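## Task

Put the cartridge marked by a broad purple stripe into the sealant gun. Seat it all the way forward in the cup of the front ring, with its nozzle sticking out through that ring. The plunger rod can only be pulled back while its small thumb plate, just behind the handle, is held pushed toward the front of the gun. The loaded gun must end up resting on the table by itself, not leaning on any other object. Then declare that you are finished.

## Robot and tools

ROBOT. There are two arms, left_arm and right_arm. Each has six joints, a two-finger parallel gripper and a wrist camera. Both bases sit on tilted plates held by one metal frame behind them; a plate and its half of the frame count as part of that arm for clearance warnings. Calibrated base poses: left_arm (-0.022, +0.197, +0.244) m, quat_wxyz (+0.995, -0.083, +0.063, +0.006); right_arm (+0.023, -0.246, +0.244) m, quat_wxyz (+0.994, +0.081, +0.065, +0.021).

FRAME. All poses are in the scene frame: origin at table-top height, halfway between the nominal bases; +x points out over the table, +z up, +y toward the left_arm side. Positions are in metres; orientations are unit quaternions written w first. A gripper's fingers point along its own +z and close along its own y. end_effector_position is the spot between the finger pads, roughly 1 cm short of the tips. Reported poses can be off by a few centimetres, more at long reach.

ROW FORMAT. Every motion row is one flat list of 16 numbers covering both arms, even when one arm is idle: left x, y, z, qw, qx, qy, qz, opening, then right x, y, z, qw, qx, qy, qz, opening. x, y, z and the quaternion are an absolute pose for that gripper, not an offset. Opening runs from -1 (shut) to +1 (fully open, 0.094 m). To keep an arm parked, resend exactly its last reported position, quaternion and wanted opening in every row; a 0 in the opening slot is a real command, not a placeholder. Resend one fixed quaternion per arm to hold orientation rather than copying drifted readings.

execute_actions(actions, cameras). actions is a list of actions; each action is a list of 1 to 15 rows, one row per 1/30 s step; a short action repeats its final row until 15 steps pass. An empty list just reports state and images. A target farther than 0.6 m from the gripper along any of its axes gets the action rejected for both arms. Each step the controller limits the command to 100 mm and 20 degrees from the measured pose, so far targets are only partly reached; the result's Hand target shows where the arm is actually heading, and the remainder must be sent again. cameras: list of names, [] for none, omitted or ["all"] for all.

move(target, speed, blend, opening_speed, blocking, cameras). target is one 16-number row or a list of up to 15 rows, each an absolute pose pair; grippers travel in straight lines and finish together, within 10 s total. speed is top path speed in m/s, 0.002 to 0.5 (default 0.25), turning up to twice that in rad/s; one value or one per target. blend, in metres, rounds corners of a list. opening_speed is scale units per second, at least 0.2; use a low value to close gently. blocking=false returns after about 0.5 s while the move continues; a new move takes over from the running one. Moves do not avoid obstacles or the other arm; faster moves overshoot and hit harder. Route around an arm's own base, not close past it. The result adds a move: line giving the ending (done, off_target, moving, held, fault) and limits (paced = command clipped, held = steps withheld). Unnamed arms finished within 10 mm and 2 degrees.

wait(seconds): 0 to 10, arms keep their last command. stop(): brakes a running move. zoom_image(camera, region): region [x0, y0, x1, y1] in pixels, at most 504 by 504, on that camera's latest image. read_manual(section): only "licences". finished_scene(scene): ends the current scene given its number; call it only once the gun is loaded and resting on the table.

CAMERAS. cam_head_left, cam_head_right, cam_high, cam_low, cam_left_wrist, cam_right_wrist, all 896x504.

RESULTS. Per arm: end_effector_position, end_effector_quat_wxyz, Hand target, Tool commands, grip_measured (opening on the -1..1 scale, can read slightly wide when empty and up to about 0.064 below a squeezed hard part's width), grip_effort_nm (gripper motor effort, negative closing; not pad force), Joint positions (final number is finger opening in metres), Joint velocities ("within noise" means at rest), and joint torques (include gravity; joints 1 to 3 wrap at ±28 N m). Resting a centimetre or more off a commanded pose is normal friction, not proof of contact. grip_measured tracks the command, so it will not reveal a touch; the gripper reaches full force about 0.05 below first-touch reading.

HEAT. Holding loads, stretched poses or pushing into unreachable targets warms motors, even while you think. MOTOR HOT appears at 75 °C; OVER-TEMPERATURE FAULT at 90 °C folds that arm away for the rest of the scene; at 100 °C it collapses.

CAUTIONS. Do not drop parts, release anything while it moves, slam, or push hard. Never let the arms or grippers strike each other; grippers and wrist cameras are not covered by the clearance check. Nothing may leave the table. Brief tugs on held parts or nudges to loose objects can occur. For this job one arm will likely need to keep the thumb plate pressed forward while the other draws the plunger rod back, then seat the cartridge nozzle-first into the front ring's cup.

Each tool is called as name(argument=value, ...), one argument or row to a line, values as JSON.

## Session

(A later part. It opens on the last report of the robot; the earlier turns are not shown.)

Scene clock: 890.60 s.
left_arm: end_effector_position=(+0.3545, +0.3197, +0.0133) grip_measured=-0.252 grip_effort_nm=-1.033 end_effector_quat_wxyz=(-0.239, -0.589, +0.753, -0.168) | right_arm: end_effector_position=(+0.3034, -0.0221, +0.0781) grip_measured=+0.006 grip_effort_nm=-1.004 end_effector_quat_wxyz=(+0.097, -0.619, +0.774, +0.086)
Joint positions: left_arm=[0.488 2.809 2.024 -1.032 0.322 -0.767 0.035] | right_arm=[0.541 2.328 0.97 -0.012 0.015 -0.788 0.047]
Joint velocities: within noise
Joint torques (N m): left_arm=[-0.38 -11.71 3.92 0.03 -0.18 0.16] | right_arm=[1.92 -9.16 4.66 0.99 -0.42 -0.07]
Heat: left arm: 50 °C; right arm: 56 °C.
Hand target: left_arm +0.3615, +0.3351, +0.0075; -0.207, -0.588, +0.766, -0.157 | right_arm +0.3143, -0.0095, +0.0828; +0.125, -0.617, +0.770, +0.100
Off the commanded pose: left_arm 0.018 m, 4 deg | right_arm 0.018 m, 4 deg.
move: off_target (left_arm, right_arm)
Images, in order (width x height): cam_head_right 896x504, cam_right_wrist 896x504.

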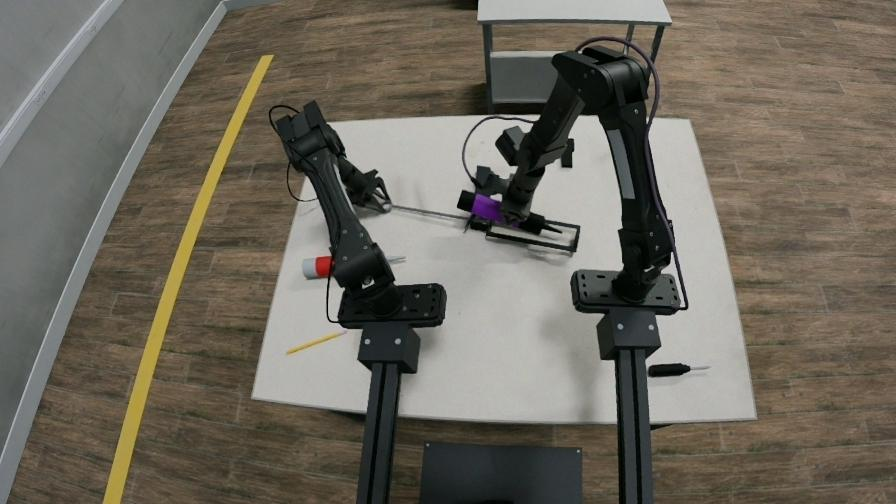

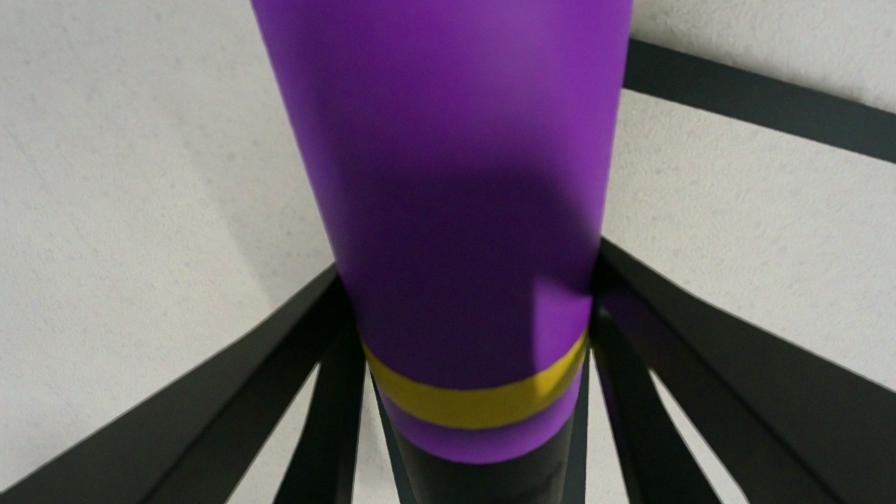

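move(
  target=[0.3615,0.335,0.0065,0.2053,0.588,-0.7663,0.1575,-0.4,0.3130,-0.0165,0.070,-0.1253,0.617,-0.7701,-0.1004,-0.08],
  speed=0.05,
)

zoom_image(
  camera="cam_head_right",
  region=[450, 170, 600, 260],
)

zoom_image(
  camera="cam_low",
  region=[500, 180, 620, 270],
)

Scene clock: 904.20 s.
left_arm: end_effector_position=(+0.3545, +0.3197, +0.0133) grip_measured=-0.252 grip_effort_nm=-1.033 end_effector_quat_wxyz=(-0.239, -0.589, +0.753, -0.168) | right_arm: end_effector_position=(+0.3079, -0.0259, +0.0681) grip_measured=+0.006 grip_effort_nm=-1.009 end_effector_quat_wxyz=(+0.104, -0.619, +0.774, +0.085)
Joint positions: left_arm=[0.488 2.809 2.024 -1.032 0.322 -0.767 0.035] | right_arm=[0.518 2.36 0.97 0.034 0.01 -0.811 0.047]
Joint velocities: within noise
Joint torques (N m): left_arm=[-0.44 -11.56 3.88 0.02 -0.18 0.18] | right_arm=[1.98 -9.21 3.14 1.04 -0.4 -0.03]
Heat: left arm: 50 °C; right arm: 55 °C.
Hand target: left_arm +0.3615, +0.3351, +0.0075; -0.207, -0.588, +0.766, -0.157 | right_arm +0.3129, -0.0168, +0.0705; +0.125, -0.617, +0.770, +0.100
Off the commanded pose: left_arm 0.018 m, 4 deg | right_arm 0.011 m, 3 deg.
move: off_target (left_arm, right_arm)

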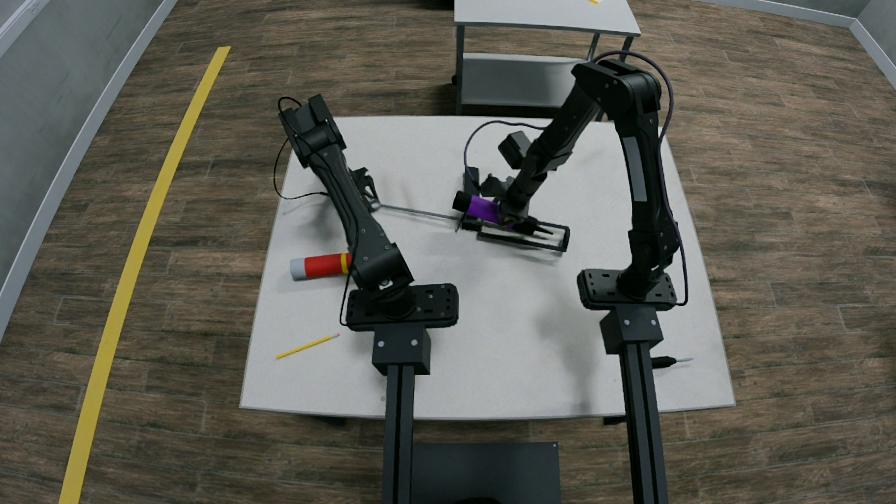

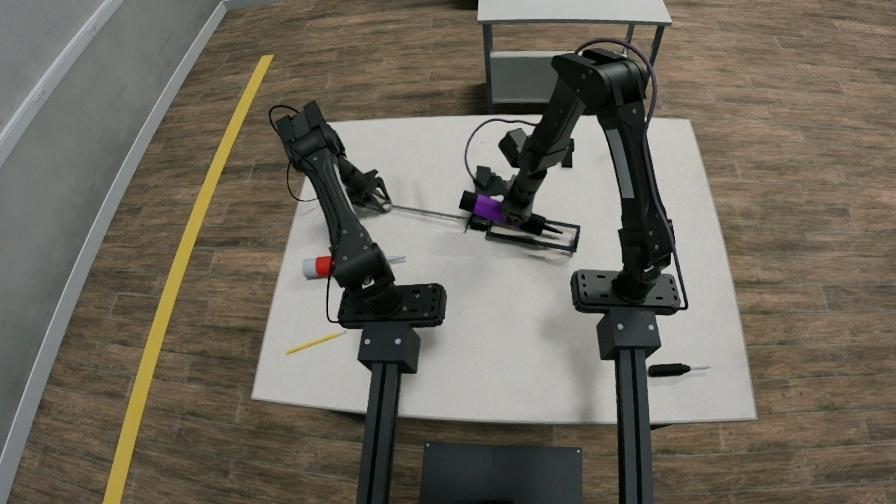

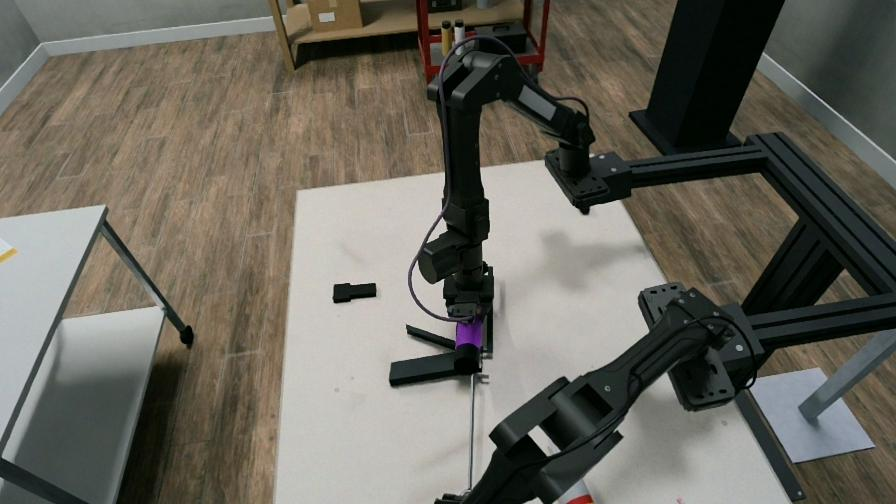

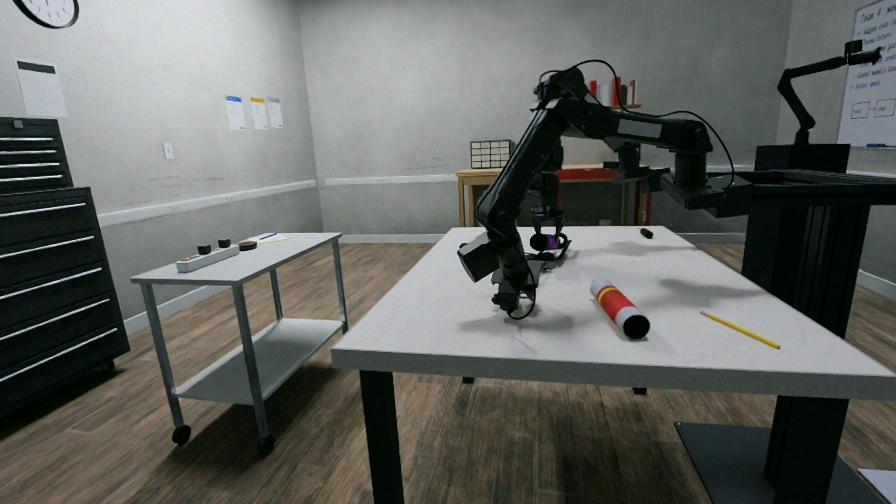

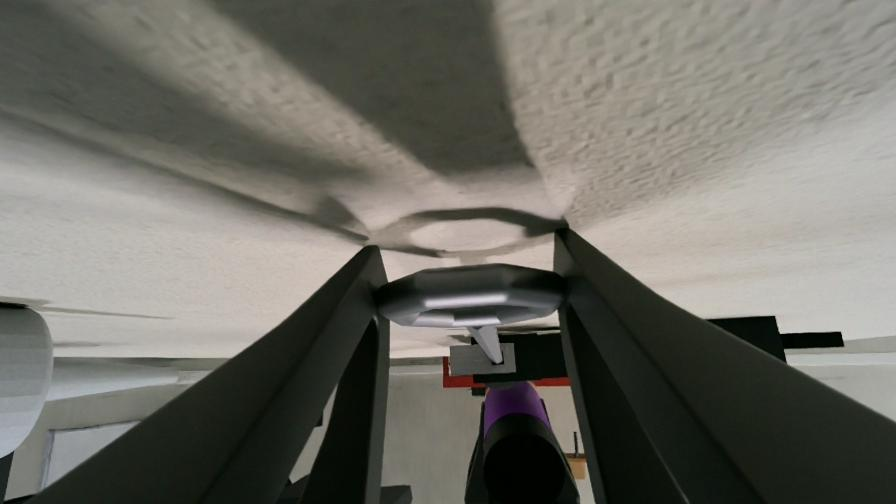

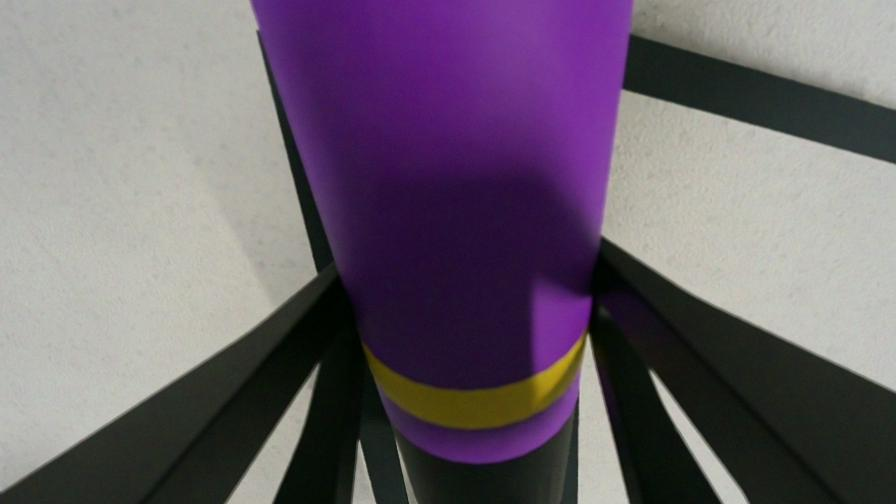

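Scaled by 3.360 from the camera's 896x504 image, which has a finer 1280x720 frame.

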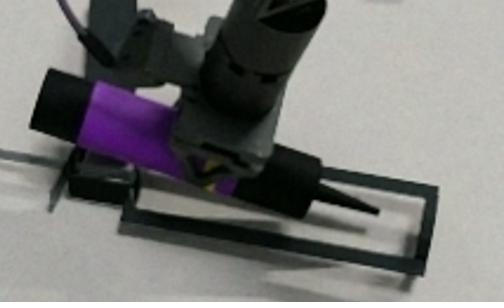

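Scaled by 4.200 from the camera's 896x504 image, which has a finer 1280x720 frame.

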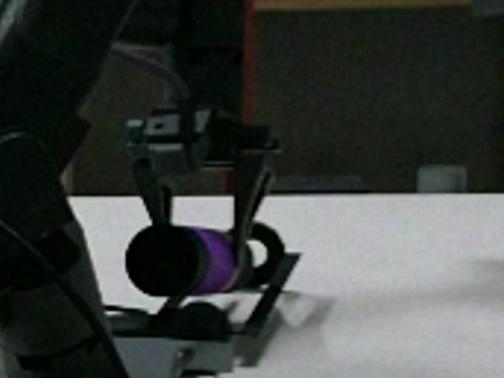

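move(
  target=[0.3615,0.335,0.0065,0.2053,0.588,-0.7663,0.1575,-0.4,0.3045,-0.0420,0.082,-0.1253,0.617,-0.7701,-0.1004,-0.08],
  speed=0.05,
)

zoom_image(
  camera="cam_head_right",
  region=[450, 170, 600, 260],
)

zoom_image(
  camera="cam_low",
  region=[520, 200, 600, 260],
)

Scene clock: 918.43 s.
left_arm: end_effector_position=(+0.3545, +0.3197, +0.0133) grip_measured=-0.252 grip_effort_nm=-1.028 end_effector_quat_wxyz=(-0.239, -0.589, +0.753, -0.168) | right_arm: end_effector_position=(+0.2872, -0.0548, +0.0656) grip_measured=+0.006 grip_effort_nm=-1.009 end_effector_quat_wxyz=(+0.084, -0.621, +0.774, +0.089)
Joint positions: left_arm=[0.488 2.809 2.024 -1.032 0.322 -0.767 0.035] | right_arm=[0.471 2.32 0.867 0.056 0 -0.857 0.047]
Joint velocities: within noise
Joint torques (N m): left_arm=[-0.4 -11.71 3.85 0.02 -0.19 0.19] | right_arm=[1.8 -12.92 2.62 0.84 -0.48 -0.06]
Heat: left arm: 50 °C; right arm: 57 °C.
Hand target: left_arm +0.3615, +0.3351, +0.0075; -0.207, -0.588, +0.766, -0.157 | right_arm +0.3043, -0.0424, +0.0821; +0.125, -0.618, +0.770, +0.100
Off the commanded pose: left_arm 0.018 m, 4 deg | right_arm 0.027 m, 5 deg.
move: off_target (left_arm, right_arm)

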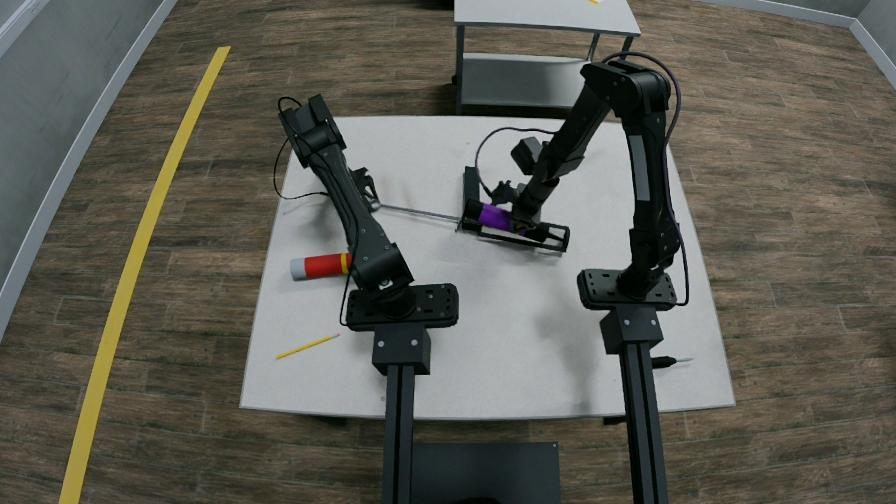

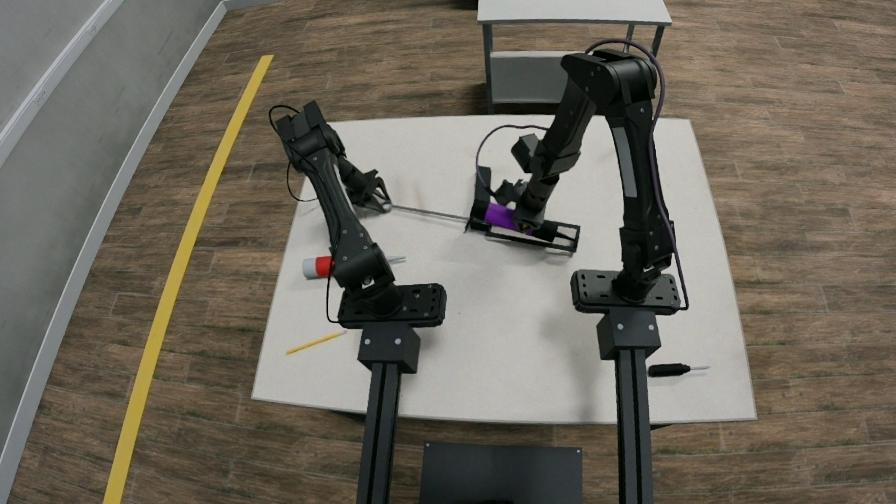

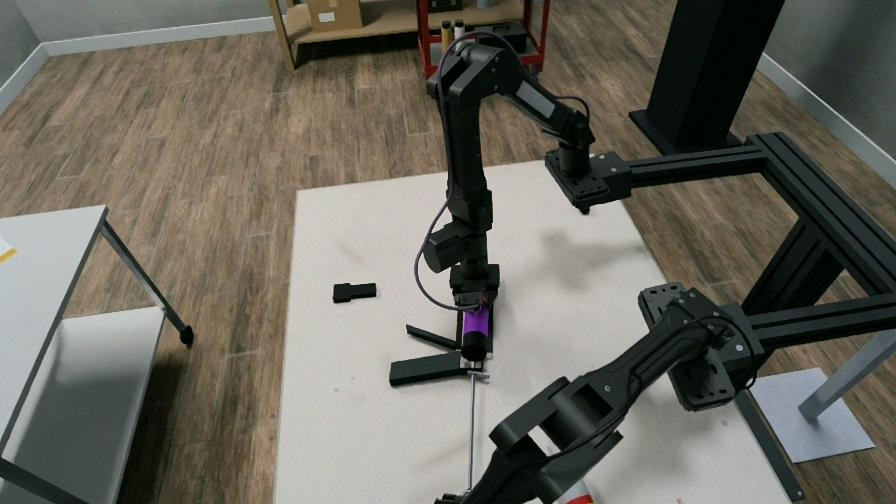

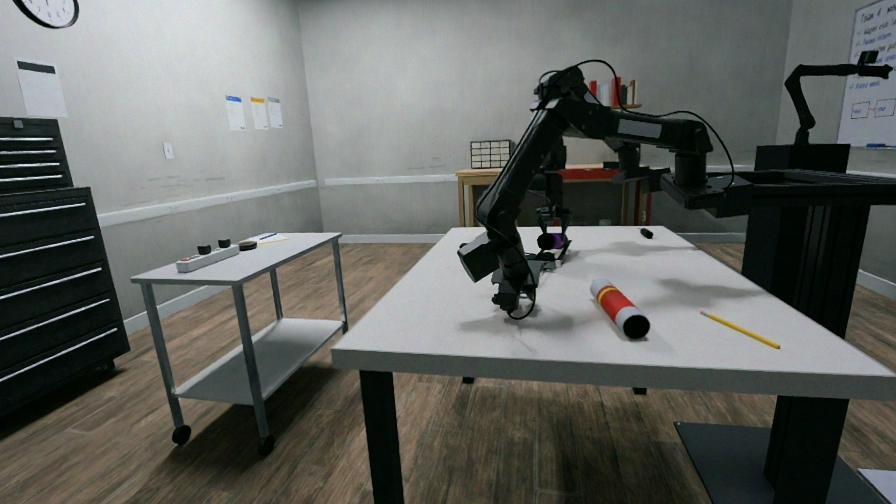

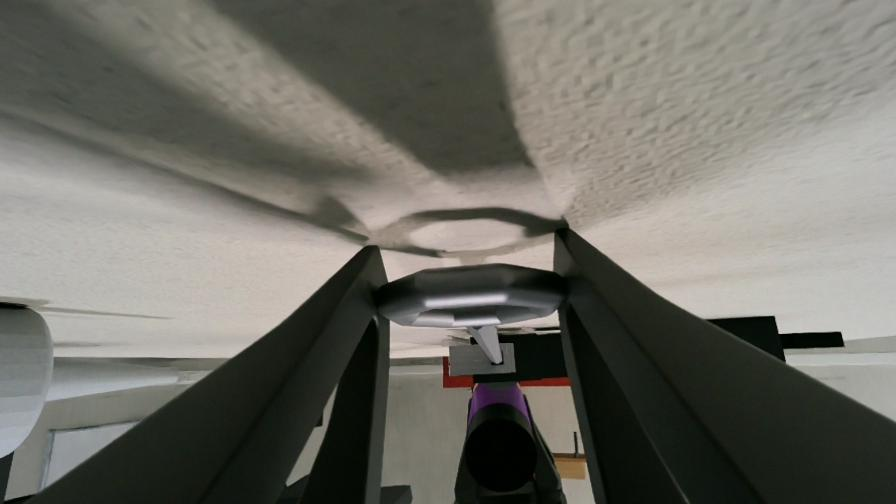

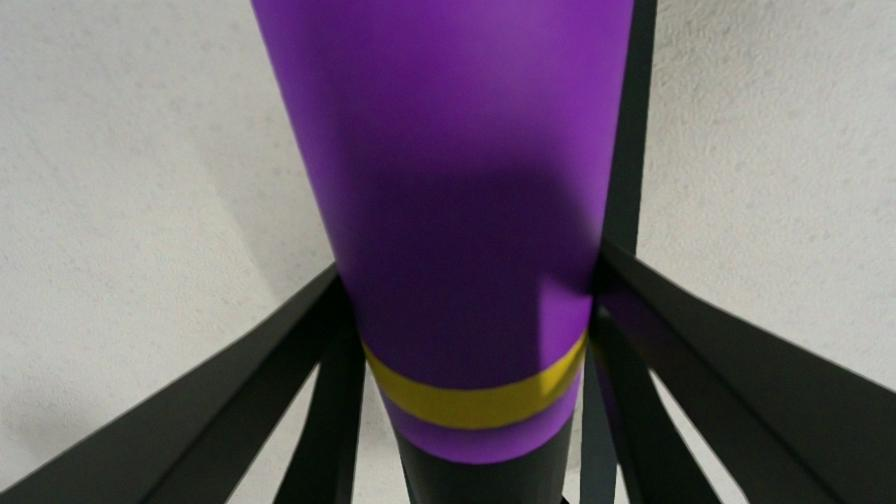

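Scaled by 3.360 from the camera's 896x504 image, which has a finer 1280x720 frame.

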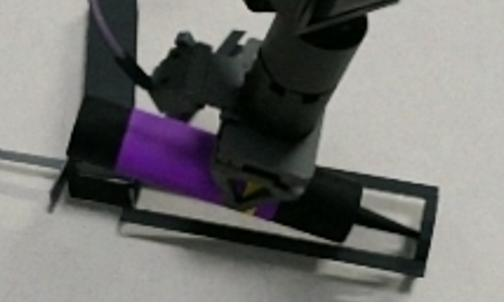

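Scaled by 6.300 from the camera's 896x504 image, which has a finer 1280x720 frame.

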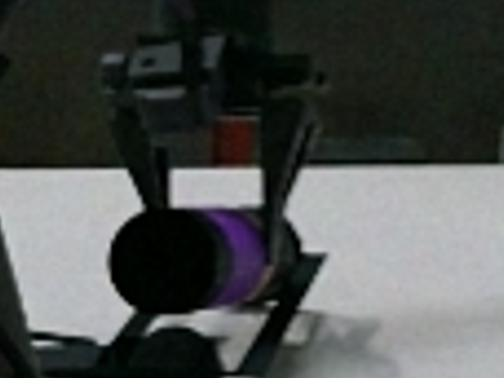

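zoom_image(
  camera="cam_head_left",
  region=[520, 210, 590, 260],
)

zoom_image(
  camera="cam_head_right",
  region=[540, 210, 590, 260],
)

Scaled by 7.200 from the camera's 896x504 image, which has a finer 1280x720 frame.

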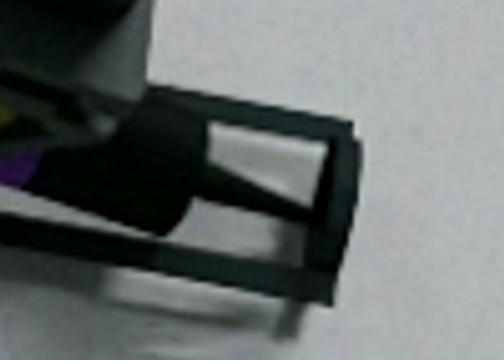

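Scaled by 10.080 from the camera's 896x504 image, which has a finer 1280x720 frame.

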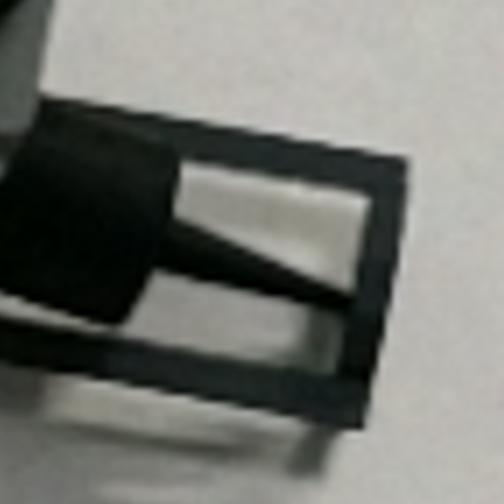

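move(
  target=[0.3615,0.335,0.0065,0.2053,0.588,-0.7663,0.1575,-0.4,0.3055,-0.0410,0.092,-0.1253,0.617,-0.7701,-0.1004,-0.08],
  speed=0.05,
  cameras=["cam_head_left","cam_head_right","cam_right_wrist"],
)

zoom_image(
  camera="cam_head_left",
  region=[520, 210, 590, 260],
)

zoom_image(
  camera="cam_head_right",
  region=[540, 210, 590, 260],
)

Scene clock: 937.37 s.
left_arm: end_effector_position=(+0.3545, +0.3197, +0.0133) grip_measured=-0.252 grip_effort_nm=-1.023 end_effector_quat_wxyz=(-0.239, -0.589, +0.753, -0.168) | right_arm: end_effector_position=(+0.2961, -0.0522, +0.0758) grip_measured=+0.006 grip_effort_nm=-1.004 end_effector_quat_wxyz=(+0.098, -0.620, +0.774, +0.086)
Joint positions: left_arm=[0.488 2.809 2.024 -1.032 0.322 -0.767 0.035] | right_arm=[0.471 2.285 0.867 0.051 0 -0.858 0.047]
Joint velocities: within noise
Joint torques (N m): left_arm=[-0.47 -11.67 3.96 0.03 -0.18 0.19] | right_arm=[2.39 -12.75 2.88 0.61 -0.43 0.01]
Heat: left arm: 50 °C; right arm: 60 °C.
Hand target: left_arm +0.3615, +0.3351, +0.0075; -0.207, -0.588, +0.766, -0.157 | right_arm +0.3054, -0.0411, +0.0916; +0.125, -0.617, +0.770, +0.100
Off the commanded pose: left_arm 0.018 m, 4 deg | right_arm 0.022 m, 4 deg.
move: off_target (left_arm, right_arm)
Images, in order (width x height): cam_head_left 896x504, cam_head_right 896x504, cam_right_wrist 896x504.

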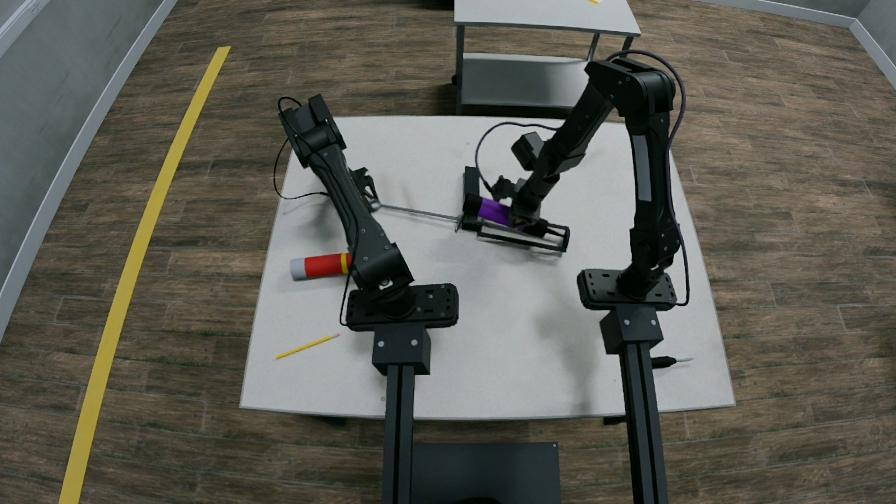

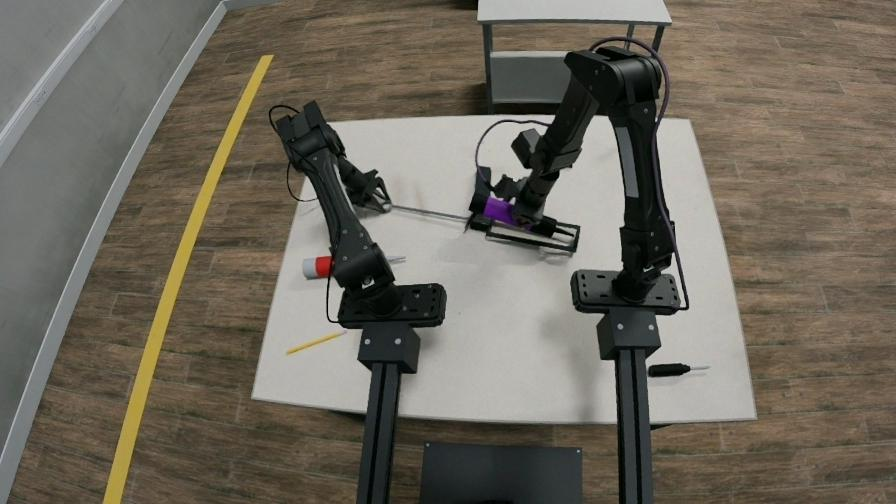

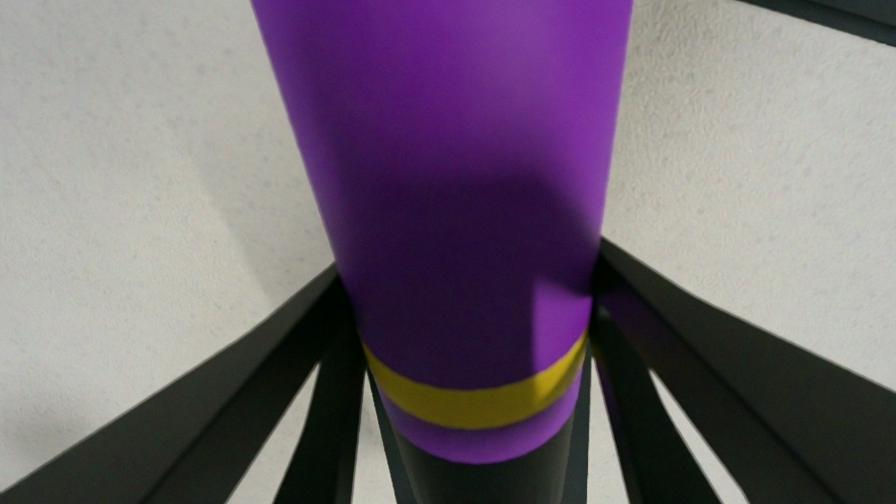

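Scaled by 7.200 from the camera's 896x504 image, which has a finer 1280x720 frame.

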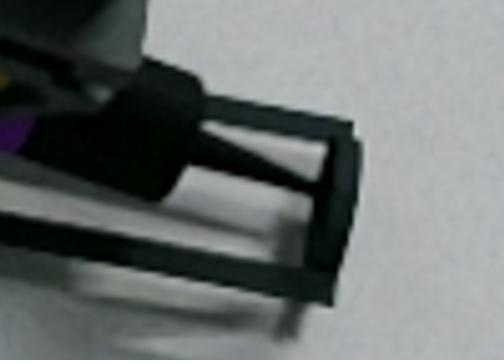

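Scaled by 10.080 from the camera's 896x504 image, which has a finer 1280x720 frame.

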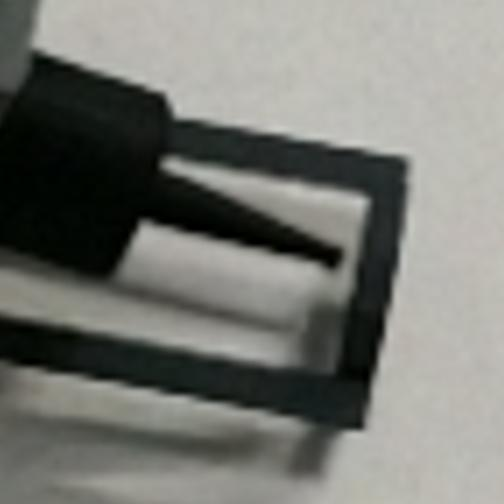

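move(
  target=[0.3615,0.335,0.0065,0.2053,0.588,-0.7663,0.1575,-0.4,0.2990,-0.0420,0.087,-0.1253,0.617,-0.7701,-0.1004,-0.08],
  speed=0.05,
  cameras=["cam_head_right"],
)

zoom_image(
  camera="cam_head_right",
  region=[540, 210, 590, 260],
)

Scene clock: 943.87 s.
left_arm: end_effector_position=(+0.3545, +0.3197, +0.0133) grip_measured=-0.252 grip_effort_nm=-1.028 end_effector_quat_wxyz=(-0.239, -0.589, +0.753, -0.168) | right_arm: end_effector_position=(+0.2858, -0.0572, +0.0729) grip_measured=+0.006 grip_effort_nm=-1.013 end_effector_quat_wxyz=(+0.087, -0.621, +0.774, +0.088)
Joint positions: left_arm=[0.488 2.809 2.024 -1.032 0.322 -0.767 0.035] | right_arm=[0.471 2.285 0.842 0.053 0 -0.857 0.047]
Joint velocities: within noise
Joint torques (N m): left_arm=[-0.49 -11.73 3.85 -0.02 -0.14 0.16] | right_arm=[2.73 -11.81 2.61 0.9 -0.43 0.05]
Heat: left arm: 50 °C; right arm: 59 °C.
Hand target: left_arm +0.3615, +0.3351, +0.0075; -0.207, -0.588, +0.766, -0.157 | right_arm +0.2987, -0.0424, +0.0872; +0.125, -0.618, +0.770, +0.101
Off the commanded pose: left_arm 0.018 m, 4 deg | right_arm 0.025 m, 5 deg.
move: off_target (left_arm, right_arm)
Images, in order (width x height): cam_head_right 896x504.

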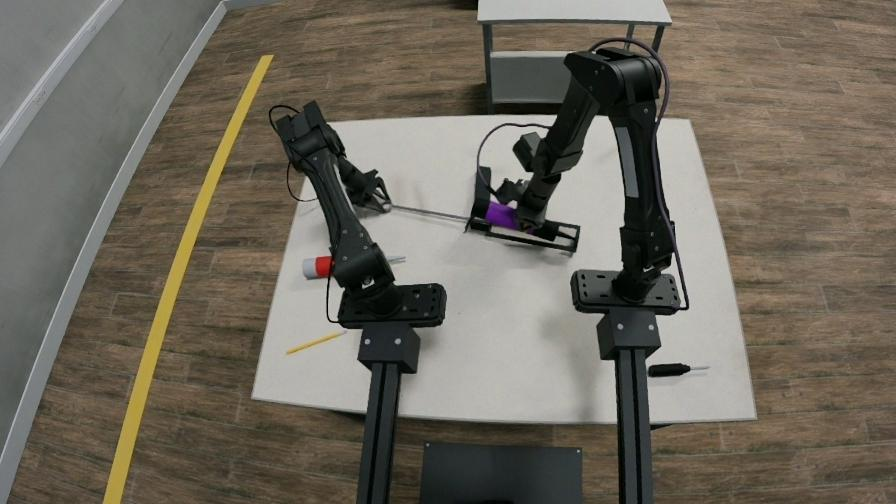

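Scaled by 10.080 from the camera's 896x504 image, which has a finer 1280x720 frame.

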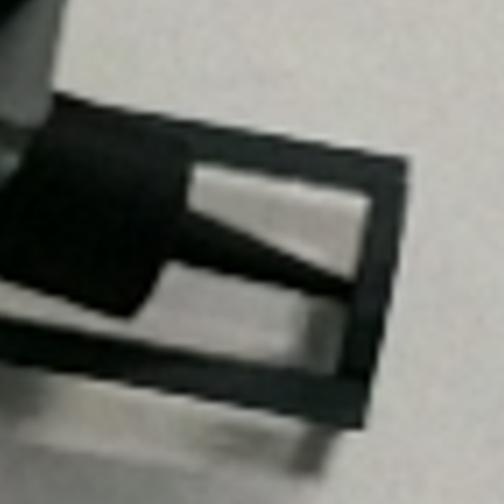

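move(
  target=[0.3615,0.335,0.0065,0.2053,0.588,-0.7663,0.1575,-0.4,0.2955,-0.068,0.081,-0.1253,0.617,-0.7701,-0.1004,-0.08],
  speed=0.04,
  cameras=["cam_head_right","cam_right_wrist"],
)

zoom_image(
  camera="cam_head_right",
  region=[540, 210, 590, 260],
)

Scene clock: 950.70 s.
left_arm: end_effector_position=(+0.3545, +0.3197, +0.0133) grip_measured=-0.252 grip_effort_nm=-1.028 end_effector_quat_wxyz=(-0.239, -0.589, +0.754, -0.168) | right_arm: end_effector_position=(+0.2812, -0.0762, +0.0675) grip_measured=+0.006 grip_effort_nm=-1.004 end_effector_quat_wxyz=(+0.092, -0.620, +0.773, +0.096)
Joint positions: left_arm=[0.488 2.809 2.024 -1.032 0.322 -0.766 0.035] | right_arm=[0.407 2.277 0.78 0.115 -0.029 -0.92 0.047]
Joint velocities: within noise
Joint torques (N m): left_arm=[-0.5 -11.7 3.86 0.01 -0.17 0.15] | right_arm=[1.74 -12.03 2.07 0.74 -0.34 -0.04]
Heat: left arm: 50 °C; right arm: 58 °C.
Hand target: left_arm +0.3615, +0.3351, +0.0075; -0.207, -0.588, +0.766, -0.157 | right_arm +0.2953, -0.0682, +0.0808; +0.125, -0.618, +0.770, +0.100
Off the commanded pose: left_arm 0.018 m, 4 deg | right_arm 0.021 m, 4 deg.
move: off_target (left_arm, right_arm)
Images, in order (width x height): cam_head_right 896x504, cam_right_wrist 896x504.

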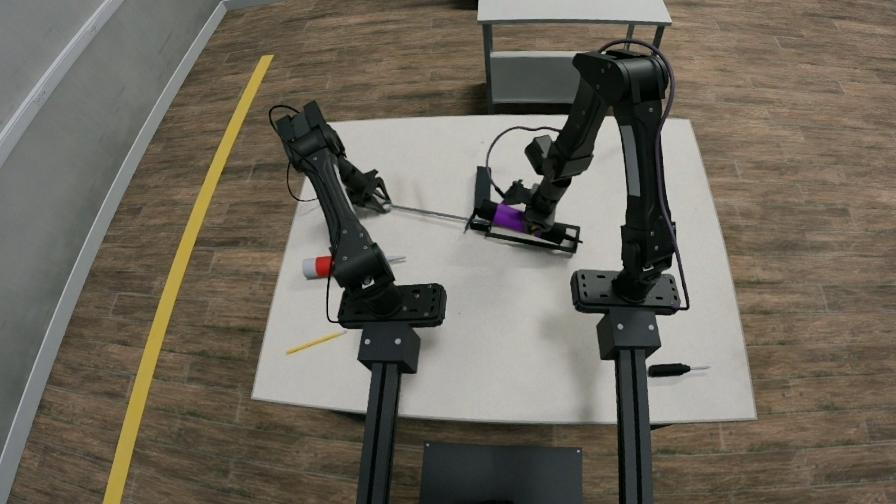

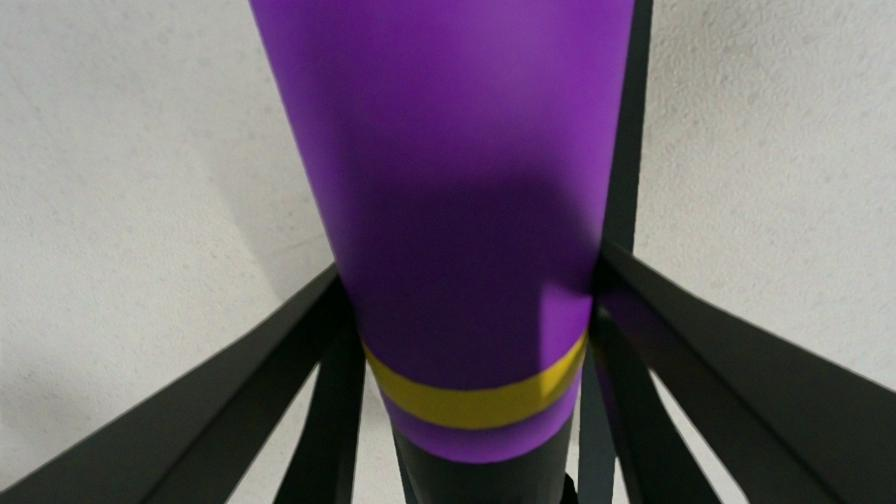

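Scaled by 10.080 from the camera's 896x504 image, which has a finer 1280x720 frame.

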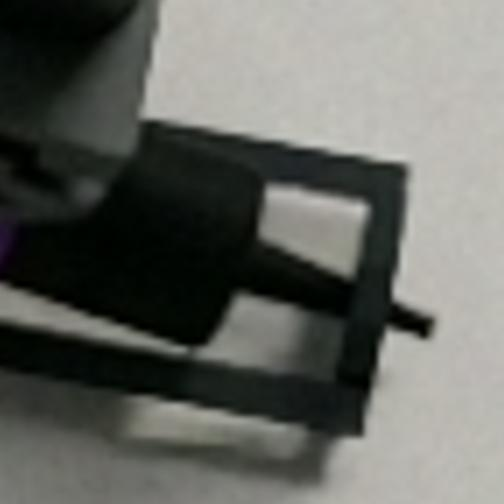

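move(
  target=[0.3615,0.335,0.0065,0.2053,0.588,-0.7663,0.1575,-0.4,0.2925,-0.090,0.0775,-0.1253,0.617,-0.7701,-0.1004,-0.08],
  speed=0.04,
  cameras=["cam_head_right","cam_right_wrist","cam_head_left"],
)

zoom_image(
  camera="cam_head_right",
  region=[470, 190, 590, 262],
)

zoom_image(
  camera="cam_head_left",
  region=[520, 210, 590, 260],
)

Scene clock: 956.47 s.
left_arm: end_effector_position=(+0.3545, +0.3197, +0.0133) grip_measured=-0.252 grip_effort_nm=-1.028 end_effector_quat_wxyz=(-0.239, -0.589, +0.754, -0.168) | right_arm: end_effector_position=(+0.2804, -0.0979, +0.0645) grip_measured=+0.006 grip_effort_nm=-1.004 end_effector_quat_wxyz=(+0.094, -0.620, +0.773, +0.091)
Joint positions: left_arm=[0.488 2.809 2.024 -1.032 0.322 -0.766 0.035] | right_arm=[0.34 2.262 0.732 0.151 -0.035 -0.988 0.047]
Joint velocities: within noise
Joint torques (N m): left_arm=[-0.58 -11.74 3.9 0.01 -0.16 0.18] | right_arm=[1.5 -11.78 1.76 0.68 -0.47 0.01]
Heat: left arm: 50 °C; right arm: 59 °C.
Hand target: left_arm +0.3615, +0.3351, +0.0075; -0.207, -0.588, +0.766, -0.157 | right_arm +0.2925, -0.0902, +0.0772; +0.125, -0.618, +0.770, +0.100
Off the commanded pose: left_arm 0.018 m, 4 deg | right_arm 0.019 m, 4 deg.
move: off_target (left_arm, right_arm)
Images, in order (width x height): cam_head_left 896x504, cam_head_right 896x504, cam_right_wrist 896x504.

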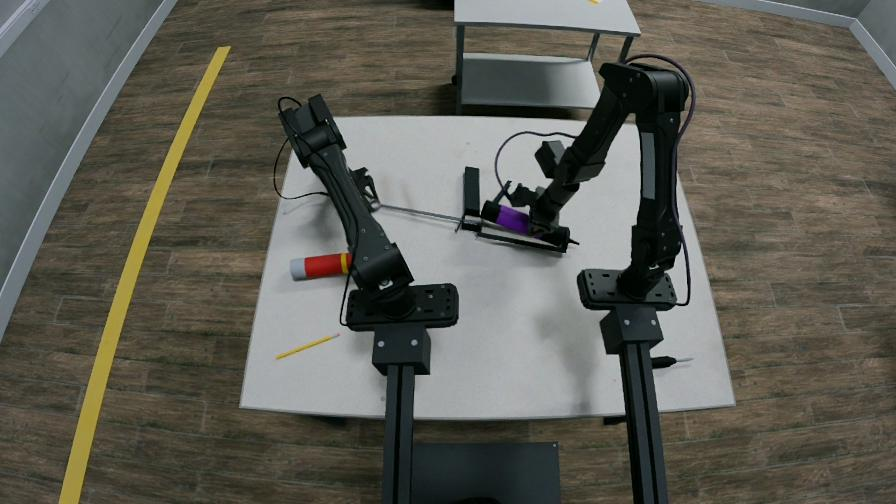

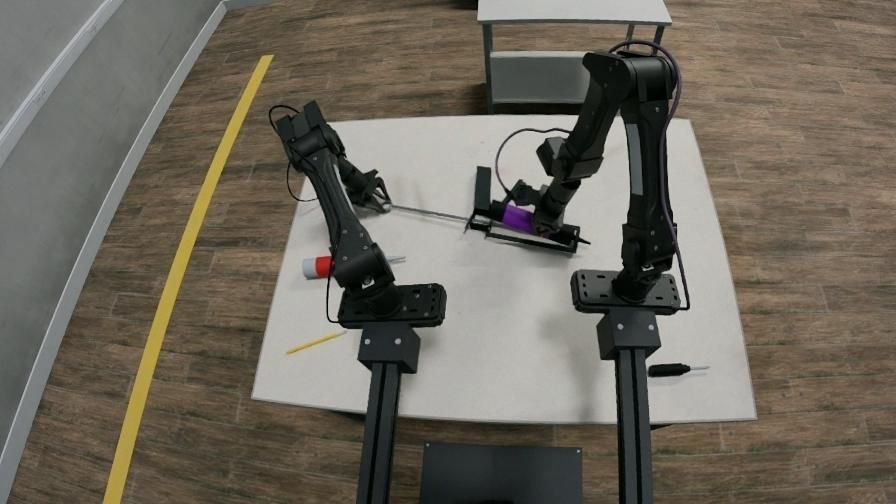

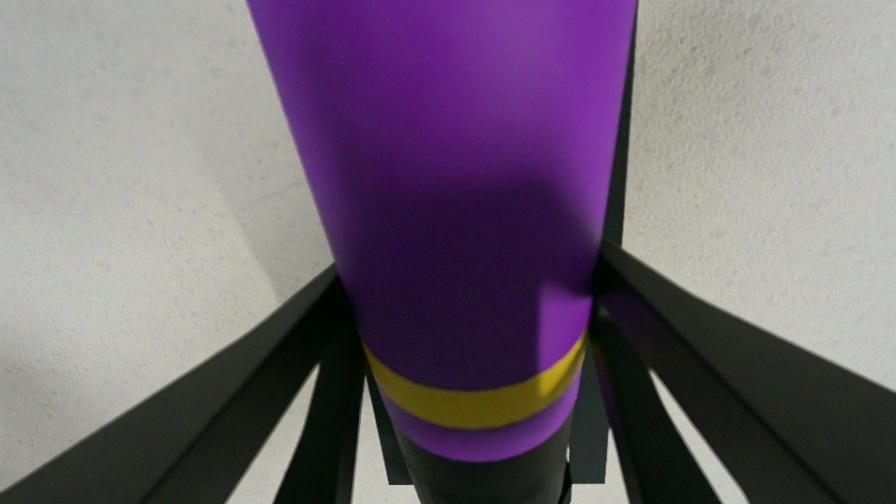

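Scaled by 4.200 from the camera's 896x504 image, which has a finer 1280x720 frame.

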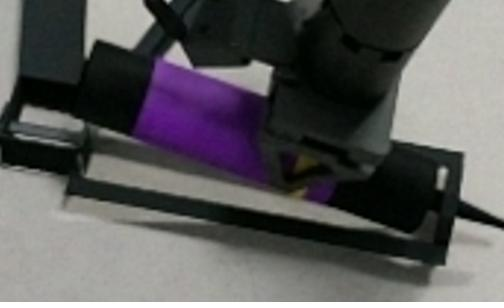

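Scaled by 7.200 from the camera's 896x504 image, which has a finer 1280x720 frame.

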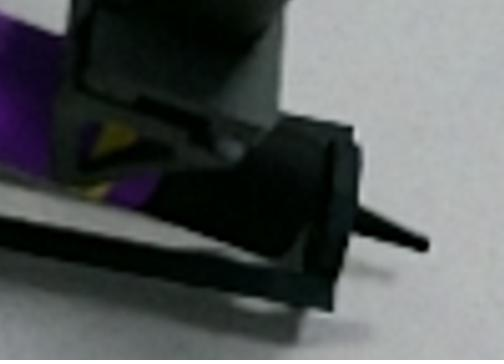

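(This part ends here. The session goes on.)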